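# Place second lidded cup into carrier inside paper bag

## Task

Move the second empty paper cup with a lid into the paper bag. At the end both cups must be upright in the cup carrier, and the carrier must lie flat on the floor of the bag. The bag must stay standing on the table, open, not crumpled, at full height, with its rim pulled inward no more than slightly compared with the start. Pressing hard on a cup's paper side fails the task immediately; pressure on the lid is allowed.

## Robot and tools

Robot: two arms, left_arm and right_arm. The left one carries a five-finger left hand and the right one a five-finger right hand; the left hand mirrors the right. Calibrated bases: left_arm at (-0.050, +0.391, 0) m, right_arm at (+0.045, -0.415, 0) m. Cameras: cam_high (on a stand behind the arms), cam_left_wrist and cam_right_wrist, each 672x504.

Scene frame: origin at table-top height, midway between the nominal bases. +z is up, +x points out over the table, and left_arm sits on the +y side. Image left and right do not follow these names. Positions are in metres, angles in radians, orientations as quat_wxyz.

Hand point: a spot fixed to the palm, 0.15 m out from the wrist flange along the fingers and 0.05 m in front of the palm. Its +z runs along straight fingers and +y out of the palm. On the right hand +x points away from the thumb; on the left hand toward it. Straight fingertips reach about 0.06 to 0.07 m past the point. A wrist bracket on the little-finger side can strike things, and with the fingers level the wrist may hang below the point and reach the table first.

Row layout (shared by execute_actions and move): 28 numbers, each in [-1, 1]. Left arm first: dx, dy, dz, rx, ry, rz, then little, ring, middle, index, thumb_bend, thumb_turn, force_limit, speed; then the same 14 for the right arm. Both arms are always included. The six pose numbers are offsets, not poses: measured along scene axes from that arm's Hand target as it was when the action or move began, with 1.0 = 0.6 m or 180 degrees; rx, ry, rz form one rotation vector turning about the Hand target position. Six zeros re-request the current Hand target. The eight hand numbers are absolute settings: finger and thumb targets run +1 open/straight to -1 closed (thumb_turn -1 puts the thumb opposite the fingers); force_limit maps -1 to about 0 N and +1 to 10 N (15 N for the two thumb motors); speed rises from near zero at -1 to full at +0.48 and stays full above. No value means unchanged, so to keep a hand as it is, resend the eight numbers you last sent it (or, if none yet, its hand_measured six plus hand_force_limit and hand_speed).

execute_actions: argument actions, a list of actions; each action is up to 15 rows, one per 1/30 s step, the last row held if fewer. Every row of an action counts from the same starting Hand target, not from the prior row; a new action starts from the updated target, so repeating an offset moves further. cameras: list of names, ["all"], or []; an empty actions list returns images by default.

move: target is one row or a list of up to 15 rows, all offsets from the same starting Hand targets. speed in m/s (0.002 to 3.6, default 0.25; turns up to twice that in rad/s), one value or one per target. blend in m rounds corners in a list; 0 stops at each. stop_force in N (3 to 120, both arms) ends an arm's path when its wrist sensor feels that much push against its travel; zero (default true) re-zeros first; blocking=false returns early but cannot combine with stop_force. Paths are straight, ignore obstacles and the other arm, and end together, capped at 10 s. Its result adds a move: line, e.g. done, off_target, moving, held or fault, plus limits such as paced or held.

wait: seconds 0 to 10, arms hold last command. stop: brakes a running move. zoom_image: camera and region [x0, y0, x1, y1] in pixels, at most 504 each way, from the newest images. show_instructions: shows reference pages. zero_wrist_force: arm = left_arm or right_arm. finished_scene: scene = the current scene's number; ends it irreversibly.

Results: end_effector_position, end_effector_quat_wxyz and velocities in the scene frame; Hand target (the base for the next offsets; the hand often rests a bit short of it, and a new command re-requests it); Joint positions and torques; hand_measured, hand_stopped_by (moving, target, force, stalled, fault) and hand_load_n (positive = finger pushed open; a drop toward 0 signals a lost grip), all in motor order; Wrist force and Wrist torque in the tool's own axes, plus the peak since last shown. Quiet joint velocities may read within noise and omit lines.

Control notes: commanded orientation is clipped to within 32 degrees of the measured one each step. Grasp width with the thumb opposed is about 0.035 to 0.065 m. For a soft grip close at speed -0.94 or below with a low force_limit; a motor moves only when its target changes by 0.002 or more.

Avoid: squeezing a cup's paper side (grip it by the lid or with a light force_limit), crushing or tipping the bag, knocking the carrier, dropping or releasing moving items, and anything leaving the table. An outside force near 150 N or joint torque past its limit (130 N m for the big joints, 24.3 N m for wrists) halts the arm for 10 s; the arms are stiff, so aim only slightly past contact and move slowly. Do not let the arms or hands press on each other. Motors warn at 70 °C and lock the arm at 85 °C; do not hold loads stretched out or push against unreachable poses. Routes near an arm's own base can flip its shoulder; go around.

Each tool is called after "Call:" by a JSON object that holds its "op" and its "data".

Reference images:

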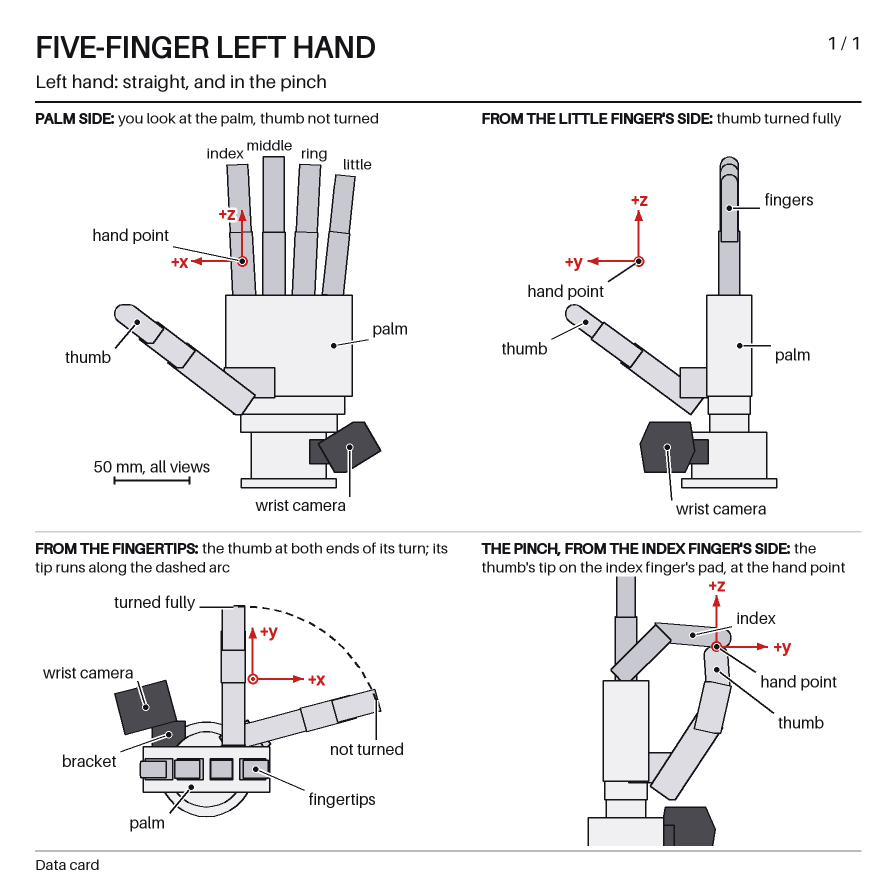

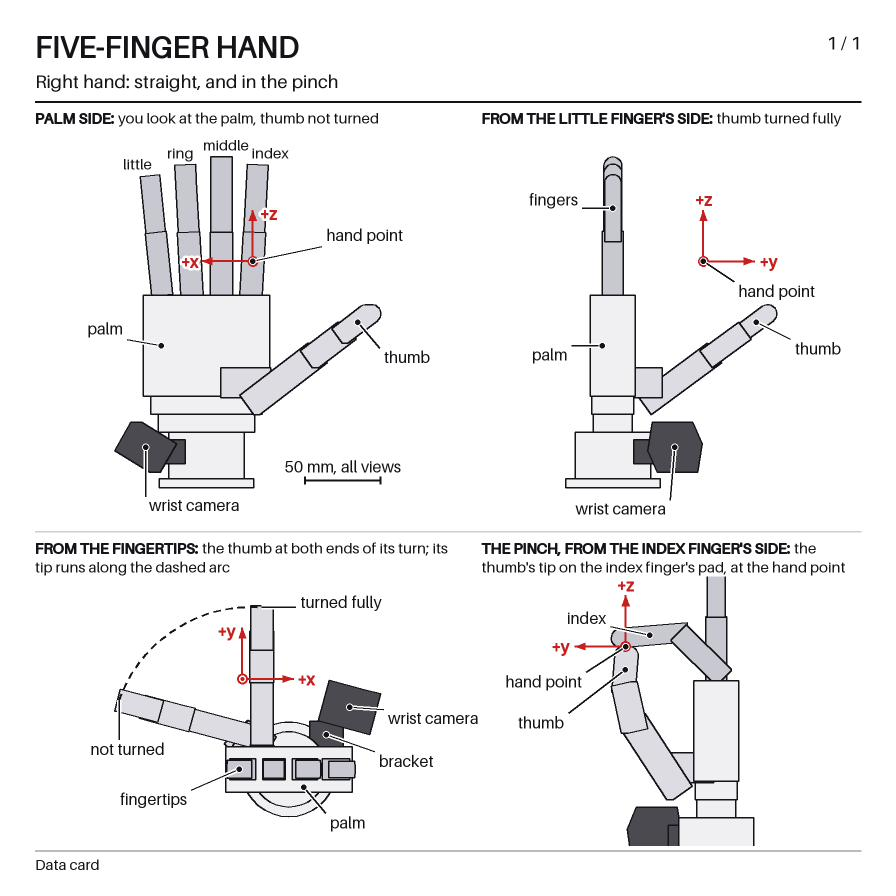

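## Session

Call:
{"op": "execute_actions", "data": {"actions": []}}

Scene clock: 0.00 s.
left_arm: end_effector_position=(+0.2272, +0.6253, +0.1160) hand_measured=(+1.000, +1.000, +1.000, +1.000, +1.000, +1.000) hand_load_n=(+0.0, +0.0, +0.0, +0.0, +0.0, +0.0) hand_stopped_by=(target, target, target, target, target, target) hand_force_limit=0.00 hand_speed=-0.80 end_effector_quat_wxyz=(-0.014, +0.885, +0.042, +0.464) | right_arm: end_effector_position=(+0.2100, -0.0906, +0.2711) hand_measured=(+1.000, +1.000, +1.000, +1.000, +1.000, +1.000) hand_load_n=(+0.0, +0.0, +0.0, +0.0, +0.0, +0.0) hand_stopped_by=(target, target, target, target, target, target) hand_force_limit=0.00 hand_speed=-0.80 end_effector_quat_wxyz=(-0.072, +0.410, +0.897, -0.148)
Joint positions: left_arm=[5 -1.982 -2.276 2.357 -0.645 3.529] | right_arm=[0.819 -1.369 1.583 1.684 1.533 0.083]
Joint velocities: within noise
Joint torques (N m): no reading
Motor temperatures (°C): left_arm=[31 32 35 38 37 34] | right_arm=[36 30 31 38 37 43]
Wrist force (N): no reading
Wrist torque (N m): no reading
Wrist force, peak (N): no reading
Hand target: left_arm +0.2272, +0.6253, +0.1160; -0.014, +0.885, +0.042, +0.464 | right_arm +0.2100, -0.0906, +0.2711; -0.072, +0.410, +0.897, -0.148

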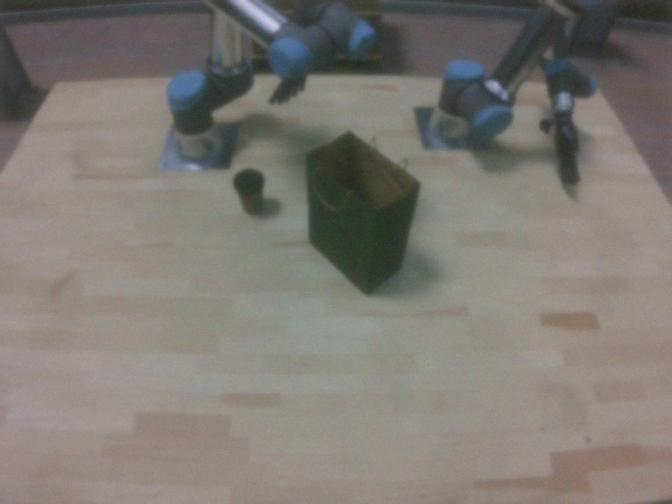

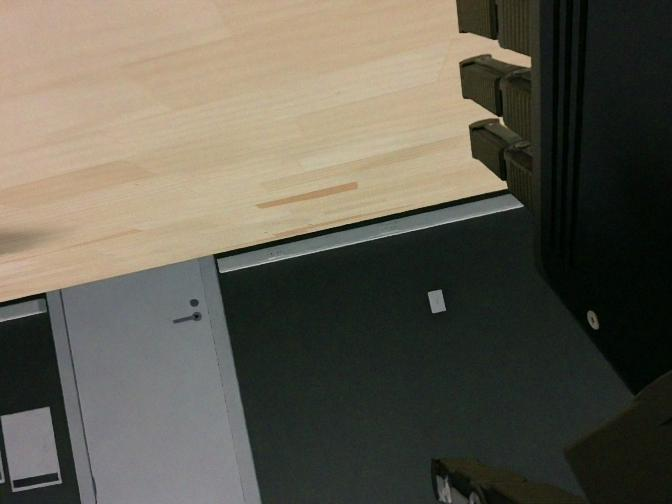

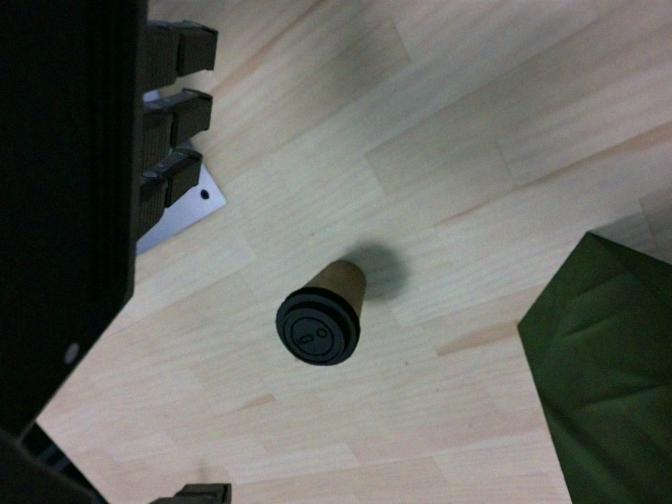

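Call:
{"op": "zoom_image", "data": {"camera": "cam_high", "region": [140, 60, 480, 315]}}

Call:
{"op": "zoom_image", "data": {"camera": "cam_high", "region": [280, 120, 440, 240]}}

Scaled by 1.482 from the camera's 672x504 image, which has a finer 960x720 frame.

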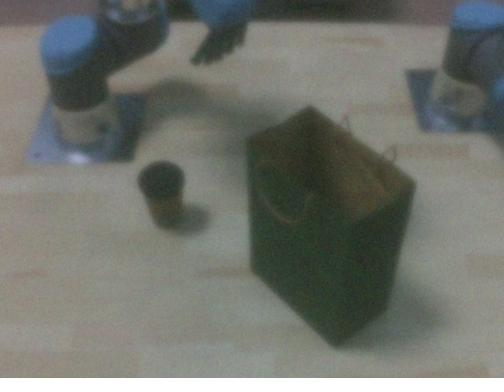

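Scaled by 3.150 from the camera's 672x504 image, which has a finer 960x720 frame.

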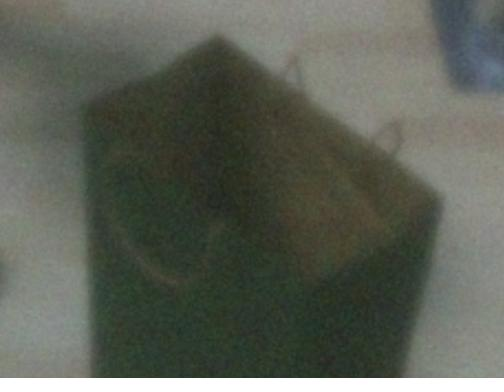

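Call:
{"op": "move", "data": {"target": [0,0,0,0,0,0,1,1,1,1,1,1,0,-0.8,0,0,0.12,0.0668,-0.0812,-0.0003,1,1,1,1,1,1,0,-0.8], "cameras": ["cam_right_wrist","cam_high"]}}

Scene clock: 104.17 s.
left_arm: end_effector_position=(+0.2272, +0.6253, +0.1160) hand_measured=(+1.000, +1.000, +1.000, +1.000, +1.000, +1.000) hand_load_n=(+0.0, +0.0, +0.0, +0.0, +0.0, +0.0) hand_stopped_by=(target, target, target, target, target, target) hand_force_limit=0.00 hand_speed=-0.80 end_effector_quat_wxyz=(-0.014, +0.885, +0.042, +0.464) | right_arm: end_effector_position=(+0.2100, -0.0906, +0.3431) hand_measured=(+1.000, +1.000, +1.000, +1.000, +1.000, +1.000) hand_load_n=(+0.0, +0.0, +0.0, +0.0, +0.0, +0.0) hand_stopped_by=(target, target, target, target, target, target) hand_force_limit=0.00 hand_speed=-0.80 end_effector_quat_wxyz=(+0.000, +0.416, +0.909, +0.000)
Joint positions: left_arm=[5 -1.982 -2.276 2.357 -0.645 3.529] | right_arm=[0.852 -1.565 1.55 1.585 1.57 0.123]
Joint torques (N m): left_arm=[0.83 24.34 5.88 -3.07 0.9 -0.01] | right_arm=[-8.67 -25.68 -6.73 1.68 -2.39 -1.88]
Wrist force (N): left_arm=[0.3 0.3 0.0] | right_arm=[0.3 -0.3 -0.4]
Wrist torque (N m): left_arm=[0.04 -0.03 0.00] | right_arm=[-0.06 -0.01 -0.01]
Wrist force, peak (N): left_arm=[0.5 0.4 0.3] | right_arm=[0.3 -0.7 -1.3]
Hand target: left_arm +0.2272, +0.6253, +0.1160; -0.014, +0.885, +0.042, +0.464 | right_arm +0.2100, -0.0906, +0.3431; +0.000, +0.416, +0.909, +0.000
Off the commanded pose: left_arm 0.000 m, 0 deg | right_arm 0.000 m, 0 deg.
move: done
Images, in order (width x height): cam_high 672x504, cam_right_wrist 672x504.

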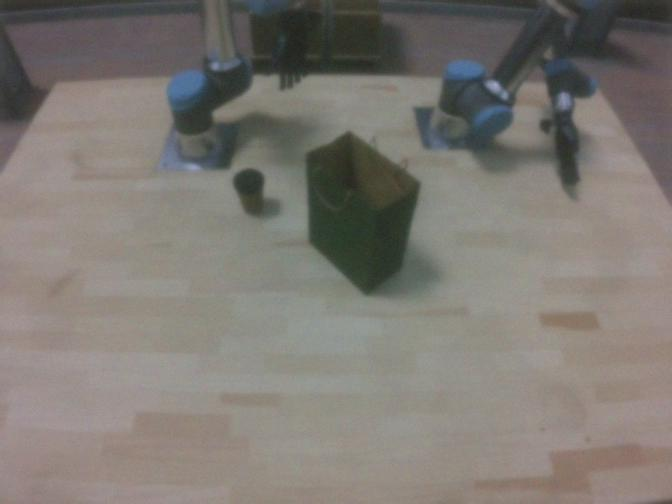

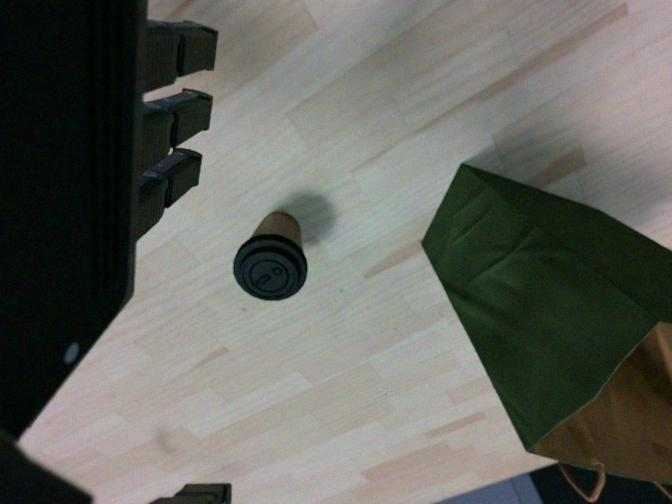

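Call:
{"op": "move", "data": {"target": [0,0,0,0,0,0,1,1,1,1,1,1,0,-0.8,0,0,0.25,0,0,0,1,1,1,1,1,1,0,-0.8], "cameras": ["cam_right_wrist"]}}

Call:
{"op": "move", "data": {"target": [0,0,0,0,0,0,1,1,1,1,1,1,0,-0.8,0.1667,0,0,0,0,0,1,1,1,1,1,1,0,-0.8], "cameras": ["cam_right_wrist"]}}

Call:
{"op": "move", "data": {"target": [0,0,0,0,0,0,1,1,1,1,1,1,0,-0.8,0,0.1667,0,0,0,0,1,1,1,1,1,1,0,-0.8], "cameras": ["cam_right_wrist"]}}

Scene clock: 136.70 s.
left_arm: end_effector_position=(+0.2272, +0.6253, +0.1160) hand_measured=(+1.000, +1.000, +1.000, +1.000, +1.000, +1.000) hand_load_n=(+0.0, +0.0, +0.0, +0.0, +0.0, +0.0) hand_stopped_by=(target, target, target, target, target, target) hand_force_limit=0.00 hand_speed=-0.80 end_effector_quat_wxyz=(-0.014, +0.885, +0.042, +0.464) | right_arm: end_effector_position=(+0.2100, -0.0906, +0.4930) hand_measured=(+1.000, +1.000, +1.000, +1.000, +1.000, +1.000) hand_load_n=(+0.0, +0.0, +0.0, +0.0, +0.0, +0.0) hand_stopped_by=(target, target, target, target, target, target) hand_force_limit=0.00 hand_speed=-0.80 end_effector_quat_wxyz=(+0.000, +0.416, +0.909, +0.000) end_effector_velocity=(+0.000, +0.000, +0.002) end_effector_angular_velocity=(+0.000, -0.001, -0.001)
Joint positions: left_arm=[5 -1.982 -2.276 2.357 -0.645 3.529] | right_arm=[0.852 -1.488 1.075 1.983 1.57 0.123]
Joint velocities: left_arm=[within noise] | right_arm=[-0.001 0.001 -0.006 0.005 0.001 0]
Joint torques (N m): left_arm=[0.78 23.66 6.74 -2.95 1.29 0.03] | right_arm=[7.54 -27.85 -25.76 3.4 2.47 -0.11]
Wrist force (N): left_arm=[0.3 0.2 0.1] | right_arm=[0.1 -0.1 -0.8]
Wrist torque (N m): left_arm=[0.02 -0.03 0.01] | right_arm=[-0.02 0.03 -0.03]
Wrist force, peak (N): left_arm=[0.3 0.3 0.4] | right_arm=[0.1 -0.1 -2.7]
Hand target: left_arm +0.2272, +0.6253, +0.1160; -0.014, +0.885, +0.042, +0.464 | right_arm +0.2100, -0.0906, +0.4931; +0.000, +0.416, +0.909, +0.000
Off the commanded pose: left_arm 0.000 m, 0 deg | right_arm 0.000 m, 0 deg.
move: done
Images, in order (width x height): cam_right_wrist 672x504.

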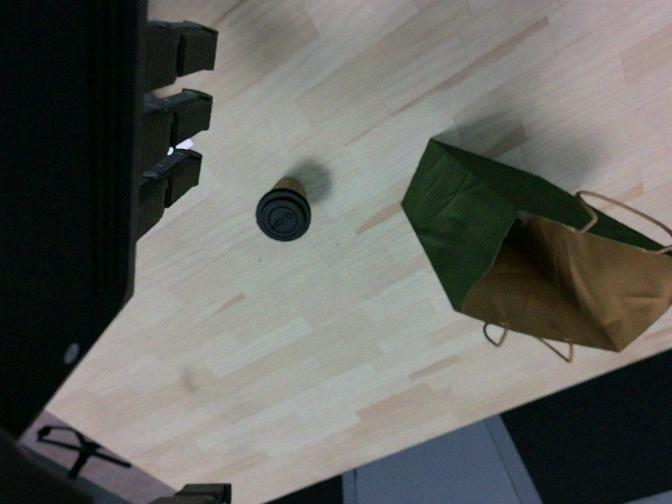

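Scene clock: 137.63 s.
left_arm: end_effector_position=(+0.2272, +0.6253, +0.1160) hand_measured=(+1.000, +1.000, +1.000, +1.000, +1.000, +1.000) hand_load_n=(+0.0, +0.0, +0.0, +0.0, +0.0, +0.0) hand_stopped_by=(target, target, target, target, target, target) hand_force_limit=0.00 hand_speed=-0.80 end_effector_quat_wxyz=(-0.014, +0.885, +0.042, +0.464) | right_arm: end_effector_position=(+0.3099, -0.0906, +0.4931) hand_measured=(+1.000, +1.000, +1.000, +1.000, +1.000, +1.000) hand_load_n=(+0.0, +0.0, +0.0, +0.0, +0.0, +0.0) hand_stopped_by=(target, target, target, target, target, target) hand_force_limit=0.00 hand_speed=-0.80 end_effector_quat_wxyz=(+0.000, +0.416, +0.909, +0.000)
Joint positions: left_arm=[5 -1.982 -2.276 2.357 -0.645 3.529] | right_arm=[0.642 -1.369 0.936 2.003 1.57 -0.087]
Joint torques (N m): left_arm=[1.67 23.8 6.95 -3.08 1.07 0.03] | right_arm=[-7.36 -19.81 -24.58 1.16 -0.4 -1.3]
Wrist force (N): left_arm=[0.1 0.2 -0.1] | right_arm=[0.0 0.1 -0.7]
Wrist torque (N m): left_arm=[0.03 -0.01 0.00] | right_arm=[0.00 0.06 -0.03]
Wrist force, peak (N): left_arm=[0.6 0.3 0.1] | right_arm=[1.5 -1.7 -0.7]
Hand target: left_arm +0.2272, +0.6253, +0.1160; -0.014, +0.885, +0.042, +0.464 | right_arm +0.3100, -0.0906, +0.4931; +0.000, +0.416, +0.909, +0.000
Off the commanded pose: left_arm 0.000 m, 0 deg | right_arm 0.000 m, 0 deg.
move: done
Images, in order (width x height): cam_right_wrist 672x504.

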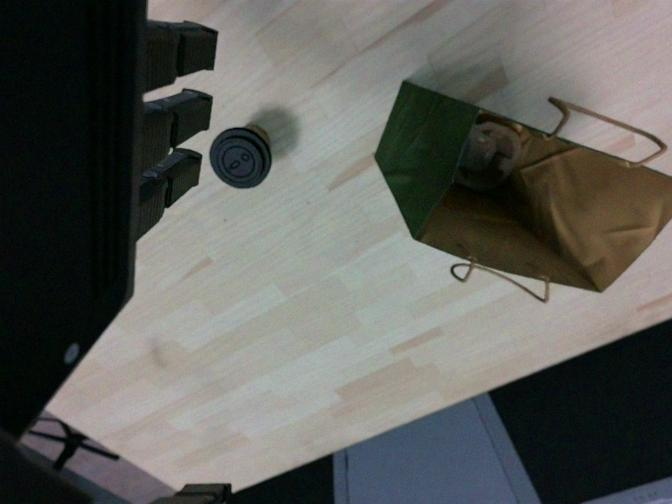

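Scene clock: 138.60 s.
left_arm: end_effector_position=(+0.2272, +0.6253, +0.1160) hand_measured=(+1.000, +1.000, +1.000, +1.000, +1.000, +1.000) hand_load_n=(+0.0, +0.0, +0.0, +0.0, +0.0, +0.0) hand_stopped_by=(target, target, target, target, target, target) hand_force_limit=0.00 hand_speed=-0.80 end_effector_quat_wxyz=(-0.014, +0.885, +0.042, +0.464) | right_arm: end_effector_position=(+0.3100, +0.0094, +0.4931) hand_measured=(+1.000, +1.000, +1.000, +1.000, +1.000, +1.000) hand_load_n=(+0.0, +0.0, +0.0, +0.0, +0.0, +0.0) hand_stopped_by=(target, target, target, target, target, target) hand_force_limit=0.00 hand_speed=-0.80 end_effector_quat_wxyz=(+0.000, +0.416, +0.909, +0.000)
Joint positions: left_arm=[5 -1.982 -2.276 2.357 -0.645 3.529] | right_arm=[0.835 -1.082 0.529 2.122 1.57 0.107]
Joint torques (N m): left_arm=[1.45 23.48 6.54 -3 1.05 -0.03] | right_arm=[7.71 -24.19 -26.19 3.2 -1.82 0.58]
Wrist force (N): left_arm=[0.2 0.1 -0.1] | right_arm=[0.2 0.0 -0.6]
Wrist torque (N m): left_arm=[0.02 -0.03 0.01] | right_arm=[-0.02 0.01 0.08]
Wrist force, peak (N): left_arm=[0.3 0.2 0.2] | right_arm=[1.3 1.5 -0.2]
Hand target: left_arm +0.2272, +0.6253, +0.1160; -0.014, +0.885, +0.042, +0.464 | right_arm +0.3100, +0.0094, +0.4931; +0.000, +0.416, +0.909, +0.000
Off the commanded pose: left_arm 0.000 m, 0 deg | right_arm 0.000 m, 0 deg.
move: done
Images, in order (width x height): cam_right_wrist 672x504.

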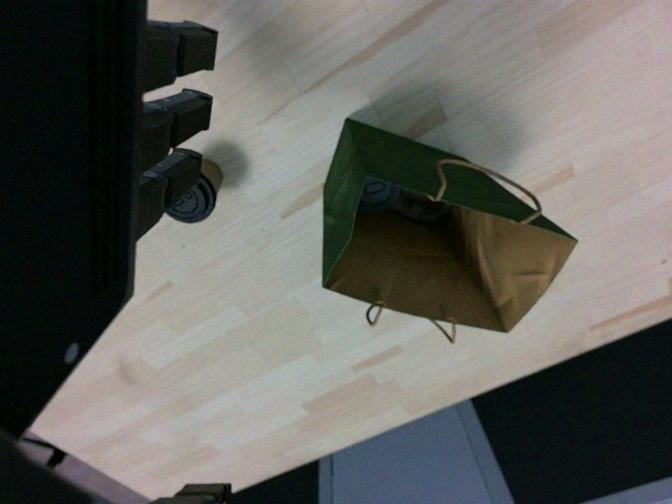

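Call:
{"op": "zoom_image", "data": {"camera": "cam_right_wrist", "region": [300, 90, 620, 360]}}

Call:
{"op": "zoom_image", "data": {"camera": "cam_right_wrist", "region": [0, 0, 300, 504]}}

Scaled by 1.575 from the camera's 672x504 image, which has a finer 960x720 frame.

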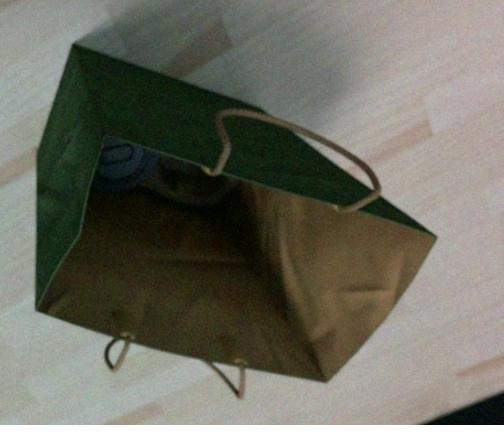

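Scaled by 1.000.

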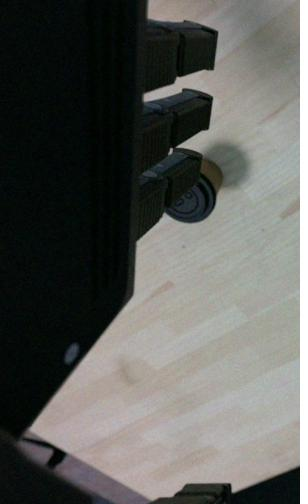

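Call:
{"op": "move", "data": {"target": [0,0,0,0,0,0,1,1,1,1,1,1,0,-0.8,0.2667,0.06,0.03,0.0855,0.1417,0,1,1,1,1,1,1,0,-0.8], "cameras": ["cam_right_wrist","cam_high"]}}

Call:
{"op": "zoom_image", "data": {"camera": "cam_right_wrist", "region": [150, 50, 500, 450]}}

Scene clock: 314.57 s.
left_arm: end_effector_position=(+0.2272, +0.6253, +0.1160) hand_measured=(+1.000, +1.000, +1.000, +1.000, +1.000, +1.000) hand_load_n=(+0.0, -0.5, -0.5, +0.0, +0.0, +0.0) hand_stopped_by=(target, target, target, target, target, target) hand_force_limit=0.00 hand_speed=-0.80 end_effector_quat_wxyz=(-0.014, +0.885, +0.042, +0.464) | right_arm: end_effector_position=(+0.4688, +0.0444, +0.5098) hand_measured=(+1.000, +1.000, +1.000, +1.000, +1.000, +1.000) hand_load_n=(+0.0, +0.0, +0.0, +0.0, +0.0, +0.0) hand_stopped_by=(target, target, target, target, target, target) hand_force_limit=0.00 hand_speed=-0.80 end_effector_quat_wxyz=(-0.295, +0.388, +0.852, +0.191)
Joint positions: left_arm=[5 -1.982 -2.276 2.357 -0.645 3.529] | right_arm=[0.355 -0.723 0.035 2.457 0.875 -0.448]
Joint torques (N m): left_arm=[1.26 23.98 7.87 -3.23 1.05 0.18] | right_arm=[-6.09 -39.54 -1.1 3.27 -2.87 -1.28]
Wrist force (N): left_arm=[0.1 0.1 0.2] | right_arm=[1.3 0.2 -0.4]
Wrist torque (N m): left_arm=[0.00 0.00 0.01] | right_arm=[-0.09 -0.09 0.25]
Wrist force, peak (N): left_arm=[0.3 0.4 0.1] | right_arm=[1.5 -1.4 -0.2]
Hand target: left_arm +0.2272, +0.6253, +0.1160; -0.014, +0.885, +0.042, +0.464 | right_arm +0.4700, +0.0454, +0.5111; -0.256, +0.402, +0.879, +0.029
Off the commanded pose: left_arm 0.000 m, 0 deg | right_arm 0.002 m, 19 deg.
elbow stopped short (right arm): the move would have taken joint 3 (elbow) straighter than the controller allows.
move: off_target (right_arm)
Images, in order (width x height): cam_high 672x504, cam_right_wrist 672x504.

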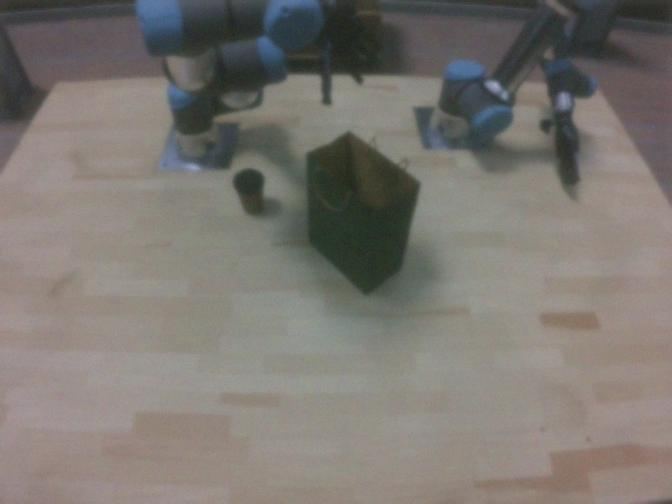

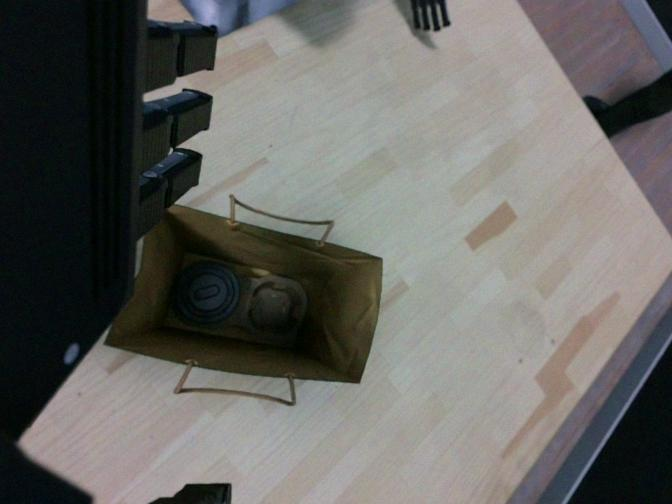

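Scaled by 1.260 from the camera's 672x504 image, which has a finer 960x720 frame.

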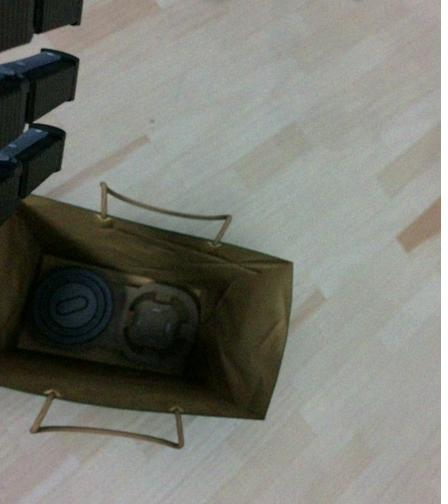

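Call:
{"op": "zoom_image", "data": {"camera": "cam_right_wrist", "region": [100, 0, 260, 240]}}

Call:
{"op": "zoom_image", "data": {"camera": "cam_right_wrist", "region": [100, 400, 300, 504]}}

Scaled by 2.100 from the camera's 672x504 image, which has a finer 960x720 frame.

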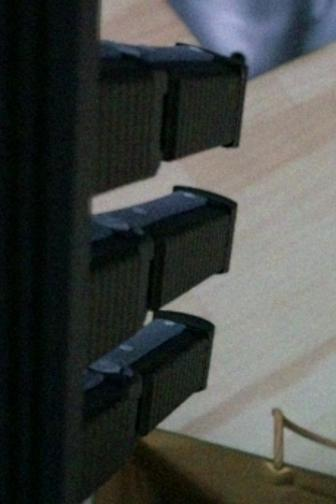

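Scaled by 2.520 from the camera's 672x504 image, which has a finer 960x720 frame.

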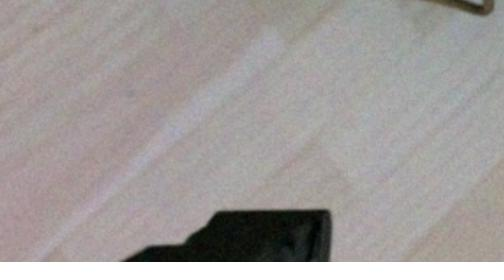

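Call:
{"op": "zoom_image", "data": {"camera": "cam_right_wrist", "region": [150, 230, 330, 365]}}

Scaled by 2.800 from the camera's 672x504 image, which has a finer 960x720 frame.

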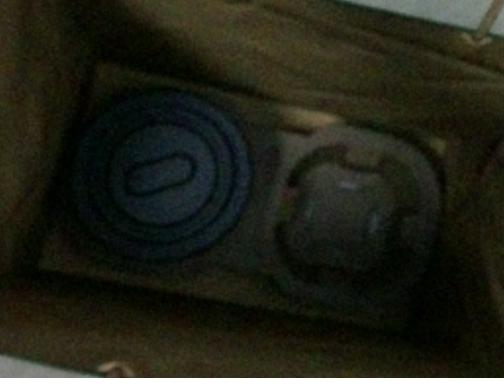

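Call:
{"op": "move", "data": {"target": [0,0,0,0,0,0,1,1,1,1,1,1,0,-0.8,-0.45,-0.3257,-0.1,-0.0856,-0.142,0,1,1,1,1,1,1,0,-0.8]}}

Call:
{"op": "move", "data": {"target": [0,0,0,0,0,0,1,1,1,1,1,1,0,-0.8,0,0,0,0,0,0.902,1,1,1,1,1,1,0,-0.8], "speed": 0.4, "cameras": ["cam_right_wrist","cam_high"]}}

Scene clock: 617.27 s.
left_arm: end_effector_position=(+0.2272, +0.6253, +0.1160) hand_measured=(+1.000, +1.000, +1.000, +1.000, +1.000, +1.000) hand_load_n=(+0.0, +0.0, +0.0, +0.0, +0.0, +0.0) hand_stopped_by=(target, target, target, target, target, target) hand_force_limit=0.00 hand_speed=-0.80 end_effector_quat_wxyz=(-0.014, +0.885, +0.042, +0.464) | right_arm: end_effector_position=(+0.2001, -0.1499, +0.4511) hand_measured=(+1.000, +1.000, +1.000, +1.000, +1.000, +1.000) hand_load_n=(+0.0, +0.0, +0.0, +0.0, +0.0, +0.0) hand_stopped_by=(target, target, target, target, target, target) hand_force_limit=0.00 hand_speed=-0.80 end_effector_quat_wxyz=(+0.000, +0.416, +0.909, +0.000)
Joint positions: left_arm=[5 -1.982 -2.276 2.357 -0.645 3.529] | right_arm=[0.715 -1.681 1.38 1.871 1.571 -0.014]
Joint torques (N m): left_arm=[1.92 23.95 7.54 -3.17 0.99 0.19] | right_arm=[6.73 -26.47 -5.31 3.5 2.18 0.78]
Wrist force (N): left_arm=[0.0 0.1 0.1] | right_arm=[0.1 -0.1 -0.5]
Wrist torque (N m): left_arm=[0.00 0.01 -0.01] | right_arm=[-0.03 0.01 0.09]
Wrist force, peak (N): left_arm=[0.2 0.5 -0.1] | right_arm=[0.6 -2.2 -0.1]
Hand target: left_arm +0.2272, +0.6253, +0.1160; -0.014, +0.885, +0.042, +0.464 | right_arm +0.2000, -0.1500, +0.4511; +0.000, +0.416, +0.909, +0.000
Off the commanded pose: left_arm 0.000 m, 0 deg | right_arm 0.000 m, 0 deg.
move: done

Scene clock: 621.37 s.
left_arm: end_effector_position=(+0.2272, +0.6253, +0.1160) hand_measured=(+1.000, +1.000, +1.000, +1.000, +1.000, +1.000) hand_load_n=(+0.0, +0.0, +0.0, +0.0, +0.0, +0.0) hand_stopped_by=(target, target, target, target, target, target) hand_force_limit=0.00 hand_speed=-0.80 end_effector_quat_wxyz=(-0.014, +0.885, +0.042, +0.464) | right_arm: end_effector_position=(+0.2000, -0.1499, +0.4511) hand_measured=(+1.000, +1.000, +1.000, +1.000, +1.000, +1.000) hand_load_n=(+0.0, +0.0, +0.0, +0.0, +0.0, +0.0) hand_stopped_by=(target, target, target, target, target, target) hand_force_limit=0.00 hand_speed=-0.80 end_effector_quat_wxyz=(+0.000, +0.835, -0.551, +0.000)
Joint positions: left_arm=[5 -1.982 -2.276 2.357 -0.645 3.529] | right_arm=[0.48 -1.476 1.177 1.871 1.571 -3.082]
Joint torques (N m): left_arm=[0.78 23.35 7.87 -3.42 1.04 -0.03] | right_arm=[-2.72 -37.3 -5.29 1.61 -1.2 -1.57]
Wrist force (N): left_arm=[0.4 0.3 -0.1] | right_arm=[0.2 0.2 -0.5]
Wrist torque (N m): left_arm=[0.05 -0.06 0.02] | right_arm=[0.03 0.01 -0.02]
Wrist force, peak (N): left_arm=[0.4 0.3 -0.1] | right_arm=[0.5 0.1 -0.8]
Hand target: left_arm +0.2272, +0.6253, +0.1160; -0.014, +0.885, +0.042, +0.464 | right_arm +0.2000, -0.1500, +0.4511; +0.000, +0.835, -0.551, +0.000
Off the commanded pose: left_arm 0.000 m, 0 deg | right_arm 0.000 m, 0 deg.
move: done
Images, in order (width x height): cam_high 672x504, cam_right_wrist 672x504.

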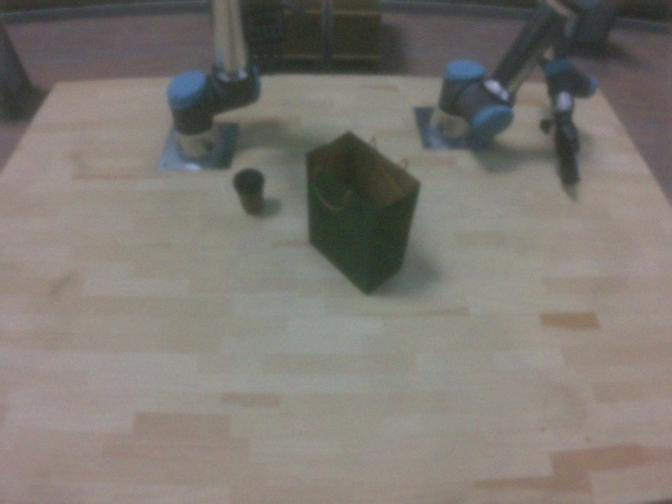

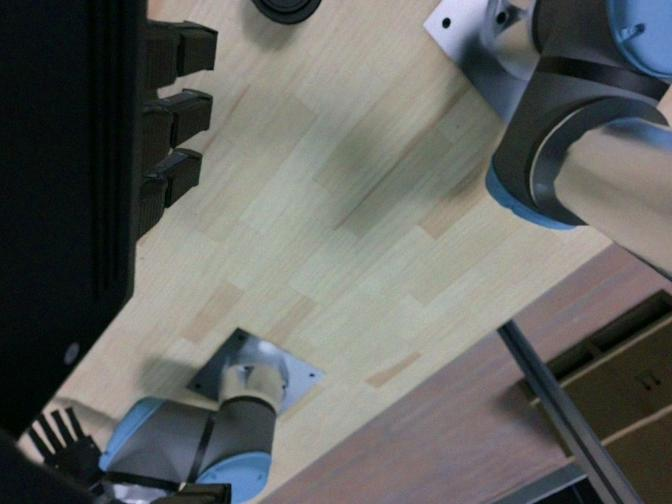

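Call:
{"op": "move", "data": {"target": [0,0,0,0,0,0,1,1,1,1,1,1,0,-0.8,0.1583,-0.1017,-0.3868,0.0788,-0.1838,0,-1,-1,1,1,1,-1,-0.5,-0.2], "cameras": ["cam_right_wrist","cam_high"]}}

Scene clock: 639.60 s.
left_arm: end_effector_position=(+0.2272, +0.6253, +0.1160) hand_measured=(+1.000, +1.000, +1.000, +1.000, +1.000, +1.000) hand_load_n=(+0.0, +0.0, +0.0, +0.0, +0.0, +0.0) hand_stopped_by=(target, target, target, target, target, target) hand_force_limit=0.00 hand_speed=-0.80 end_effector_quat_wxyz=(-0.014, +0.885, +0.042, +0.464) | right_arm: end_effector_position=(+0.2951, -0.2110, +0.2190) hand_measured=(-1.000, -1.000, +1.000, +1.000, +1.000, -1.000) hand_load_n=(+0.0, +0.0, +0.0, +0.0, +0.0, +0.0) hand_stopped_by=(target, target, target, target, target, target) hand_force_limit=-0.50 hand_speed=-0.20 end_effector_quat_wxyz=(-0.258, +0.794, -0.524, +0.170)
Joint positions: left_arm=[5 -1.982 -2.276 2.357 -0.645 3.529] | right_arm=[0.036 -1.885 2.024 0.84 1.348 -3.458]
Joint torques (N m): left_arm=[0.96 24.23 7.51 -3.18 1.01 0.07] | right_arm=[-8.63 -0.3 -7.36 -0.16 -1.53 -0.67]
Wrist force (N): left_arm=[0.2 0.1 -0.1] | right_arm=[0.0 -0.1 0.1]
Wrist torque (N m): left_arm=[0.01 -0.03 0.01] | right_arm=[0.04 -0.02 -0.11]
Wrist force, peak (N): left_arm=[0.5 0.2 -0.1] | right_arm=[-0.4 0.3 -2.2]
Hand target: left_arm +0.2272, +0.6253, +0.1160; -0.014, +0.885, +0.042, +0.464 | right_arm +0.2950, -0.2110, +0.2190; -0.258, +0.794, -0.524, +0.170
Off the commanded pose: left_arm 0.000 m, 0 deg | right_arm 0.000 m, 0 deg.
move: done
Images, in order (width x height): cam_high 672x504, cam_right_wrist 672x504.

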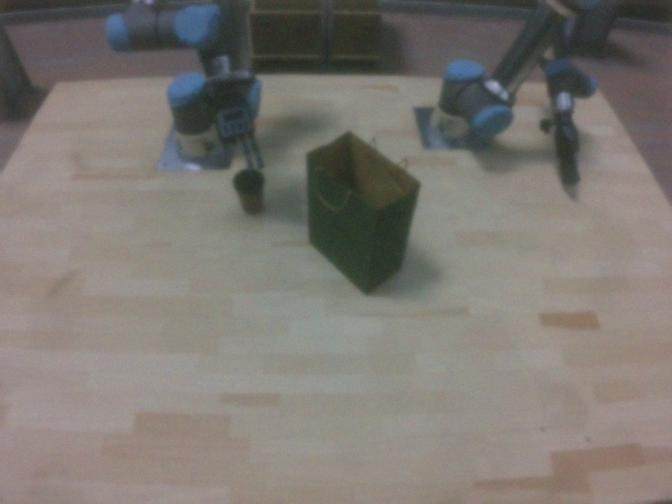

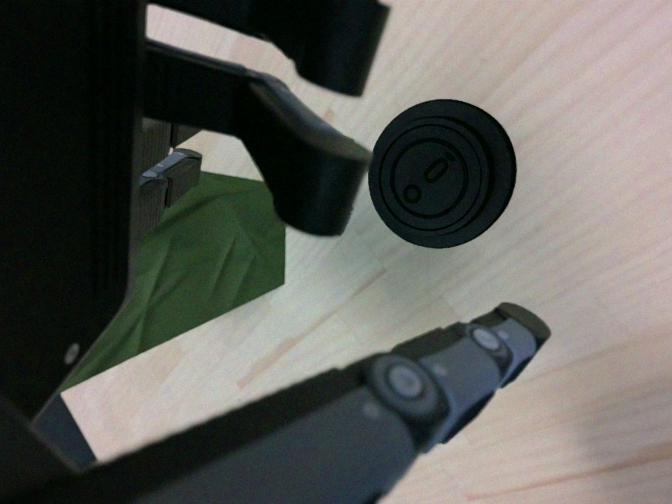

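Call:
{"op": "move", "data": {"target": [0,0,0,0,0,0,1,1,1,1,1,1,0,-0.8,0,0,-0.1333,0,0,0,-1,-1,1,1,1,-1,-0.5,-0.2], "cameras": ["cam_right_wrist"], "speed": 0.1, "stop_force": 5}}

Scene clock: 662.70 s.
left_arm: end_effector_position=(+0.2272, +0.6253, +0.1160) hand_measured=(+1.000, +1.000, +1.000, +1.000, +1.000, +1.000) hand_load_n=(+0.0, +0.5, +0.0, +0.0, +0.0, +0.0) hand_stopped_by=(target, target, target, target, target, target) hand_force_limit=0.00 hand_speed=-0.80 end_effector_quat_wxyz=(-0.014, +0.885, +0.042, +0.464) | right_arm: end_effector_position=(+0.2950, -0.2110, +0.1390) hand_measured=(-1.000, -1.000, +1.000, +1.000, +1.000, -1.000) hand_load_n=(+0.0, +0.0, +0.0, +0.0, +0.0, +0.0) hand_stopped_by=(target, target, target, target, target, target) hand_force_limit=-0.50 hand_speed=-0.20 end_effector_quat_wxyz=(-0.258, +0.794, -0.524, +0.170)
Joint positions: left_arm=[5 -1.982 -2.276 2.357 -0.645 3.529] | right_arm=[0.036 -1.83 2.197 0.612 1.348 -3.458]
Joint torques (N m): left_arm=[0.85 24.52 7.8 -3.45 1.06 0.13] | right_arm=[7.33 -20.74 -7.42 -0.21 2.23 1.41]
Wrist force (N): left_arm=[0.2 0.1 0.0] | right_arm=[0.0 0.1 0.0]
Wrist torque (N m): left_arm=[0.01 -0.03 0.01] | right_arm=[0.07 -0.02 -0.08]
Wrist force, peak (N): left_arm=[0.5 0.3 0.0] | right_arm=[0.0 -0.8 -0.7]
Hand target: left_arm +0.2272, +0.6253, +0.1160; -0.014, +0.885, +0.042, +0.464 | right_arm +0.2950, -0.2110, +0.1390; -0.258, +0.794, -0.524, +0.170
Off the commanded pose: left_arm 0.000 m, 0 deg | right_arm 0.000 m, 0 deg.
move: done
Images, in order (width x height): cam_right_wrist 672x504.

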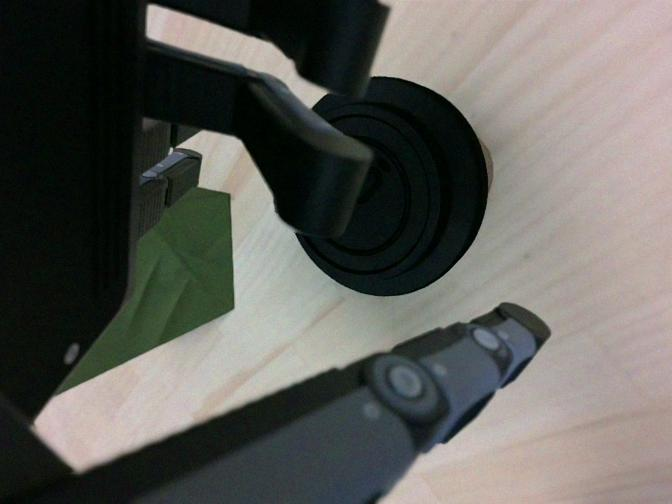

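Call:
{"op": "move", "data": {"target": [0,0,0,0,0,0,1,1,1,1,1,1,0,-0.8,0.0097,-0.0013,-0.06,0,0,0,-1,-1,1,1,1,-1,-0.5,-0.2], "cameras": ["cam_right_wrist"], "speed": 0.06, "stop_force": 4}}

Call:
{"op": "zoom_image", "data": {"camera": "cam_right_wrist", "region": [150, 50, 600, 450]}}

Scene clock: 683.77 s.
left_arm: end_effector_position=(+0.2272, +0.6253, +0.1160) hand_measured=(+1.000, +1.000, +1.000, +1.000, +1.000, +1.000) hand_load_n=(+0.0, +0.0, +0.0, +0.0, +0.0, +0.0) hand_stopped_by=(target, target, target, target, target, target) hand_force_limit=0.00 hand_speed=-0.80 end_effector_quat_wxyz=(-0.014, +0.885, +0.042, +0.464) | right_arm: end_effector_position=(+0.3008, -0.2118, +0.1030) hand_measured=(-1.000, -1.000, +1.000, +1.000, +1.000, -1.000) hand_load_n=(+0.0, +0.0, +0.0, +0.0, +0.0, +0.0) hand_stopped_by=(target, target, target, target, target, target) hand_force_limit=-0.50 hand_speed=-0.20 end_effector_quat_wxyz=(-0.258, +0.794, -0.524, +0.170)
Joint positions: left_arm=[5 -1.982 -2.276 2.357 -0.645 3.529] | right_arm=[0.031 -1.772 2.256 0.496 1.345 -3.462]
Joint torques (N m): left_arm=[-0.73 24.32 8.24 -3.39 0.95 0.18] | right_arm=[7.18 -22.45 -28.03 -0.15 2 0.67]
Wrist force (N): left_arm=[0.1 0.3 0.0] | right_arm=[0.0 0.0 0.2]
Wrist torque (N m): left_arm=[0.04 0.00 -0.01] | right_arm=[0.05 -0.03 0.00]
Wrist force, peak (N): left_arm=[0.3 0.3 -0.2] | right_arm=[-0.2 -0.3 -0.5]
Hand target: left_arm +0.2272, +0.6253, +0.1160; -0.014, +0.885, +0.042, +0.464 | right_arm +0.3008, -0.2118, +0.1030; -0.258, +0.794, -0.524, +0.170
Off the commanded pose: left_arm 0.000 m, 0 deg | right_arm 0.000 m, 0 deg.
move: done
Images, in order (width x height): cam_right_wrist 672x504.

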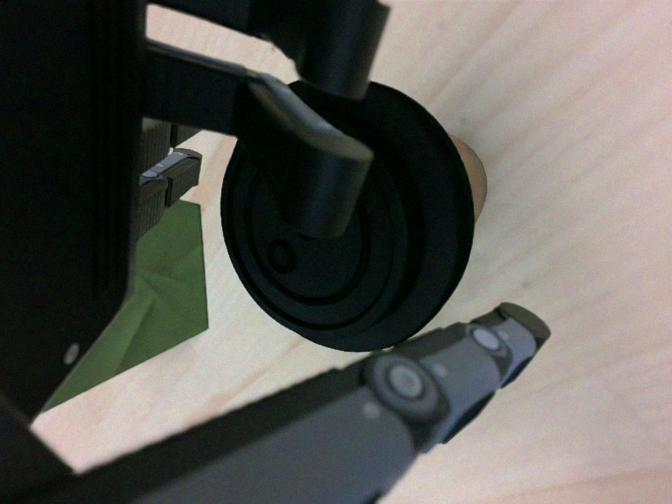

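Scaled by 1.120 from the camera's 672x504 image, which has a finer 960x720 frame.

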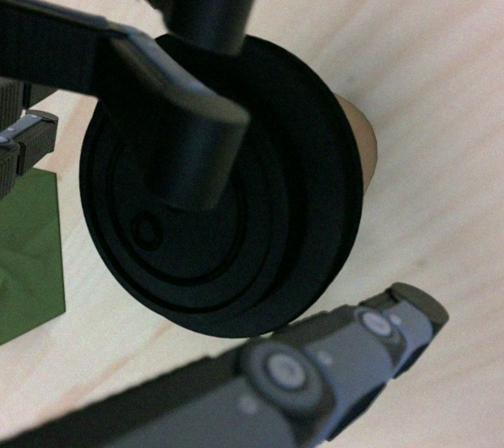

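Call:
{"op": "move", "data": {"target": [0,0,0,0,0,0,1,1,1,1,1,1,0,-0.8,0.0047,0.002,-0.0067,0,0,0,-1,-1,1,1,1,-1,-0.5,-0.2], "speed": 0.05}}

Call:
{"op": "move", "data": {"target": [0,0,0,0,0,0,1,1,1,1,1,1,0,-0.8,0,0,0,0,0,0,-1,-1,0.2,0.2,1,-1,-0.6,-0.9], "cameras": ["cam_right_wrist"]}}

Scene clock: 717.27 s.
left_arm: end_effector_position=(+0.2272, +0.6253, +0.1160) hand_measured=(+1.000, +1.000, +1.000, +1.000, +1.000, +1.000) hand_load_n=(+0.0, +0.0, +0.0, +0.0, +0.0, +0.0) hand_stopped_by=(target, target, target, target, target, target) hand_force_limit=0.00 hand_speed=-0.80 end_effector_quat_wxyz=(-0.014, +0.885, +0.042, +0.464) | right_arm: end_effector_position=(+0.3037, -0.2106, +0.0989) hand_measured=(-1.000, -1.000, +1.000, +1.000, +1.000, -1.000) hand_load_n=(+0.0, -4.0, +0.0, +0.0, +0.0, +0.0) hand_stopped_by=(target, target, target, target, target, target) hand_force_limit=-0.50 hand_speed=-0.20 end_effector_quat_wxyz=(-0.258, +0.794, -0.524, +0.170)
Joint positions: left_arm=[5 -1.982 -2.276 2.357 -0.645 3.529] | right_arm=[0.038 -1.756 2.256 0.48 1.349 -3.457]
Joint torques (N m): left_arm=[0.67 24.7 7.81 -3.29 0.94 0.2] | right_arm=[-2.18 -15.75 -20.83 2.79 1.23 0.33]
Wrist force (N): left_arm=[0.0 0.1 0.1] | right_arm=[2.2 -8.5 -11.3]
Wrist torque (N m): left_arm=[0.01 0.00 0.00] | right_arm=[0.14 0.41 -0.38]
Wrist force, peak (N): left_arm=[0.4 0.2 -0.1] | right_arm=[2.4 -8.7 -11.5]
Hand target: left_arm +0.2272, +0.6253, +0.1160; -0.014, +0.885, +0.042, +0.464 | right_arm +0.3036, -0.2106, +0.0990; -0.258, +0.794, -0.524, +0.170
Off the commanded pose: left_arm 0.000 m, 0 deg | right_arm 0.000 m, 0 deg.
move: done

Scene clock: 719.57 s.
left_arm: end_effector_position=(+0.2272, +0.6253, +0.1160) hand_measured=(+1.000, +1.000, +1.000, +1.000, +1.000, +1.000) hand_load_n=(+0.0, +0.0, +0.0, +0.0, +0.0, +0.0) hand_stopped_by=(target, target, target, target, target, target) hand_force_limit=0.00 hand_speed=-0.80 end_effector_quat_wxyz=(-0.014, +0.885, +0.042, +0.464) | right_arm: end_effector_position=(+0.3036, -0.2106, +0.0990) hand_measured=(-1.000, -1.000, +0.470, +0.432, +1.000, -1.000) hand_load_n=(+0.0, -4.5, +1.0, +2.5, +0.0, +0.0) hand_stopped_by=(target, target, force, force, target, target) hand_force_limit=-0.60 hand_speed=-0.90 end_effector_quat_wxyz=(-0.258, +0.794, -0.524, +0.170)
Joint positions: left_arm=[5 -1.982 -2.276 2.357 -0.645 3.529] | right_arm=[0.037 -1.757 2.256 0.48 1.349 -3.457]
Joint torques (N m): left_arm=[0.71 24.81 8.49 -3.26 1 0.21] | right_arm=[-6.78 -18.29 -0.15 2.15 -2.29 -0.64]
Wrist force (N): left_arm=[0.2 0.1 0.0] | right_arm=[1.1 -9.3 -9.5]
Wrist torque (N m): left_arm=[0.01 -0.03 0.01] | right_arm=[0.12 0.34 -0.36]
Wrist force, peak (N): left_arm=[0.2 0.5 0.1] | right_arm=[2.6 -9.3 -11.4]
Hand target: left_arm +0.2272, +0.6253, +0.1160; -0.014, +0.885, +0.042, +0.464 | right_arm +0.3036, -0.2106, +0.0990; -0.258, +0.794, -0.524, +0.170
Off the commanded pose: left_arm 0.000 m, 0 deg | right_arm 0.000 m, 0 deg.
move: done
Images, in order (width x height): cam_right_wrist 672x504.

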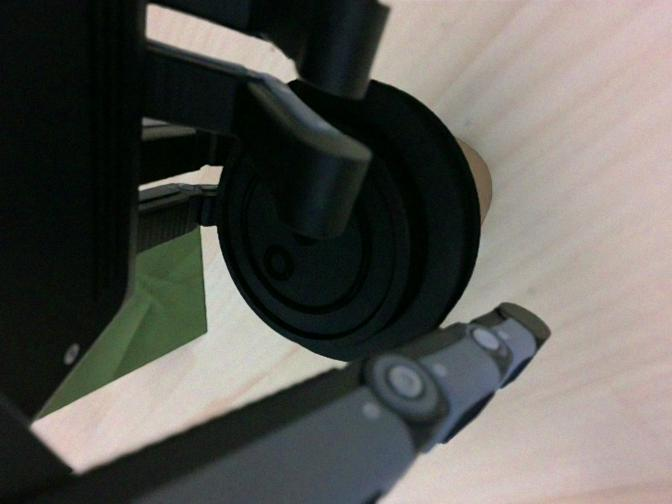

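Call:
{"op": "move", "data": {"target": [0,0,0,0,0,0,1,1,1,1,1,1,0,-0.8,0,0,0,0,0,0,-1,-1,0.6,0.6,1,-1,-0.6,-0.5]}}

Call:
{"op": "move", "data": {"target": [0,0,0,0,0,0,1,1,1,1,1,1,0,-0.8,0,0,0.0058,0,0,0,-1,-1,0.6,0.6,1,-1,-0.6,-0.5], "speed": 0.05}}

Call:
{"op": "move", "data": {"target": [0,0,0,0,0,0,1,1,1,1,1,1,0,-0.8,0,0,0,0,0,0,-1,-1,0.2,0.2,1,-1,-0.6,-0.92], "cameras": ["cam_right_wrist"]}}

Scene clock: 730.63 s.
left_arm: end_effector_position=(+0.2272, +0.6253, +0.1160) hand_measured=(+1.000, +1.000, +1.000, +1.000, +1.000, +1.000) hand_load_n=(+0.0, +0.0, +0.0, +0.0, +0.0, +0.0) hand_stopped_by=(target, target, target, target, target, target) hand_force_limit=0.00 hand_speed=-0.80 end_effector_quat_wxyz=(-0.014, +0.885, +0.042, +0.464) | right_arm: end_effector_position=(+0.3036, -0.2106, +0.0990) hand_measured=(-1.000, -1.000, +0.600, +0.600, +1.000, -1.000) hand_load_n=(+0.0, -4.0, +0.0, +0.0, +0.0, +0.0) hand_stopped_by=(target, target, target, target, target, target) hand_force_limit=-0.60 hand_speed=-0.50 end_effector_quat_wxyz=(-0.258, +0.794, -0.524, +0.170)
Joint positions: left_arm=[5 -1.982 -2.276 2.357 -0.645 3.529] | right_arm=[0.037 -1.757 2.256 0.48 1.349 -3.457]
Joint torques (N m): left_arm=[0.6 24.77 8.25 -3.46 1.08 0.27] | right_arm=[-7.19 -17.42 -2.4 0.96 -1.46 -0.63]
Wrist force (N): left_arm=[0.2 0.1 0.0] | right_arm=[2.0 -8.4 -10.5]
Wrist torque (N m): left_arm=[0.01 -0.03 0.01] | right_arm=[0.07 0.39 -0.39]
Wrist force, peak (N): left_arm=[0.5 0.3 0.0] | right_arm=[2.1 -8.5 -10.7]
Hand target: left_arm +0.2272, +0.6253, +0.1160; -0.014, +0.885, +0.042, +0.464 | right_arm +0.3036, -0.2106, +0.0990; -0.258, +0.794, -0.524, +0.170
Off the commanded pose: left_arm 0.000 m, 0 deg | right_arm 0.000 m, 0 deg.
move: done

Scene clock: 731.33 s.
left_arm: end_effector_position=(+0.2272, +0.6253, +0.1160) hand_measured=(+1.000, +1.000, +1.000, +1.000, +1.000, +1.000) hand_load_n=(+0.0, +0.0, +0.0, +0.0, +0.0, +0.0) hand_stopped_by=(target, target, target, target, target, target) hand_force_limit=0.00 hand_speed=-0.80 end_effector_quat_wxyz=(-0.014, +0.885, +0.042, +0.464) | right_arm: end_effector_position=(+0.3037, -0.2106, +0.1025) hand_measured=(-1.000, -1.000, +0.600, +0.600, +1.000, -1.000) hand_load_n=(+0.0, +0.0, +0.0, +0.0, +0.0, +0.0) hand_stopped_by=(target, target, target, target, target, target) hand_force_limit=-0.60 hand_speed=-0.50 end_effector_quat_wxyz=(-0.258, +0.794, -0.524, +0.170)
Joint positions: left_arm=[5 -1.982 -2.276 2.357 -0.645 3.529] | right_arm=[0.037 -1.762 2.249 0.491 1.349 -3.457]
Joint torques (N m): left_arm=[0.35 24.9 7.18 -3.4 0.93 0.22] | right_arm=[-5.47 -13.7 -19.15 -0.05 -1.26 -0.44]
Wrist force (N): left_arm=[0.3 0.3 0.0] | right_arm=[0.0 -0.1 0.0]
Wrist torque (N m): left_arm=[0.05 -0.04 0.01] | right_arm=[0.04 -0.03 -0.11]
Wrist force, peak (N): left_arm=[0.3 0.4 0.0] | right_arm=[2.3 -8.9 -10.7]
Hand target: left_arm +0.2272, +0.6253, +0.1160; -0.014, +0.885, +0.042, +0.464 | right_arm +0.3036, -0.2106, +0.1025; -0.258, +0.794, -0.524, +0.170
Off the commanded pose: left_arm 0.000 m, 0 deg | right_arm 0.000 m, 0 deg.
move: done

Scene clock: 732.97 s.
left_arm: end_effector_position=(+0.2272, +0.6253, +0.1160) hand_measured=(+1.000, +1.000, +1.000, +1.000, +1.000, +1.000) hand_load_n=(+0.0, +0.0, +0.0, +0.0, +0.0, +0.0) hand_stopped_by=(target, target, target, target, target, target) hand_force_limit=0.00 hand_speed=-0.80 end_effector_quat_wxyz=(-0.014, +0.885, +0.042, +0.464) | right_arm: end_effector_position=(+0.3036, -0.2106, +0.1025) hand_measured=(-1.000, -1.000, +0.332, +0.294, +1.000, -1.000) hand_load_n=(+0.0, +0.0, +2.0, +2.0, +0.5, +0.0) hand_stopped_by=(target, target, force, force, target, target) hand_force_limit=-0.60 hand_speed=-0.92 end_effector_quat_wxyz=(-0.258, +0.794, -0.524, +0.170)
Joint positions: left_arm=[5 -1.982 -2.276 2.357 -0.645 3.529] | right_arm=[0.037 -1.762 2.249 0.491 1.349 -3.457]
Joint torques (N m): left_arm=[1.28 24.07 9.03 -3.27 1.02 0.2] | right_arm=[-5.82 3.45 -5.12 0.01 -0.75 -0.51]
Wrist force (N): left_arm=[0.1 0.2 -0.2] | right_arm=[-0.1 -0.1 -0.3]
Wrist torque (N m): left_arm=[0.04 -0.01 -0.01] | right_arm=[0.06 -0.01 -0.12]
Wrist force, peak (N): left_arm=[0.4 0.2 0.0] | right_arm=[-0.1 -0.4 -0.1]
Hand target: left_arm +0.2272, +0.6253, +0.1160; -0.014, +0.885, +0.042, +0.464 | right_arm +0.3036, -0.2106, +0.1025; -0.258, +0.794, -0.524, +0.170
Off the commanded pose: left_arm 0.000 m, 0 deg | right_arm 0.000 m, 0 deg.
move: done
Images, in order (width x height): cam_right_wrist 672x504.

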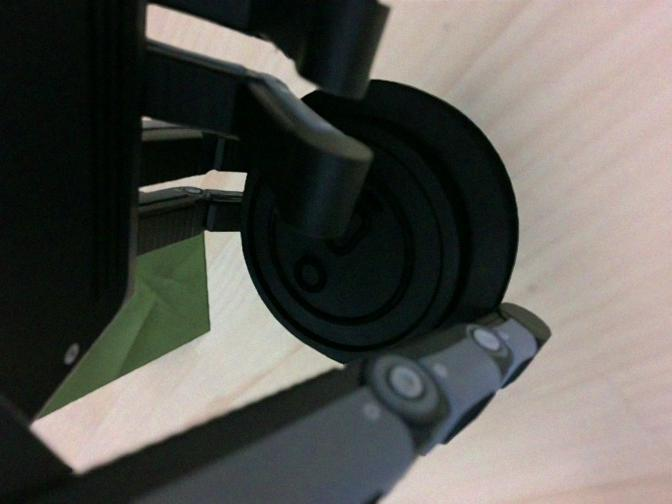

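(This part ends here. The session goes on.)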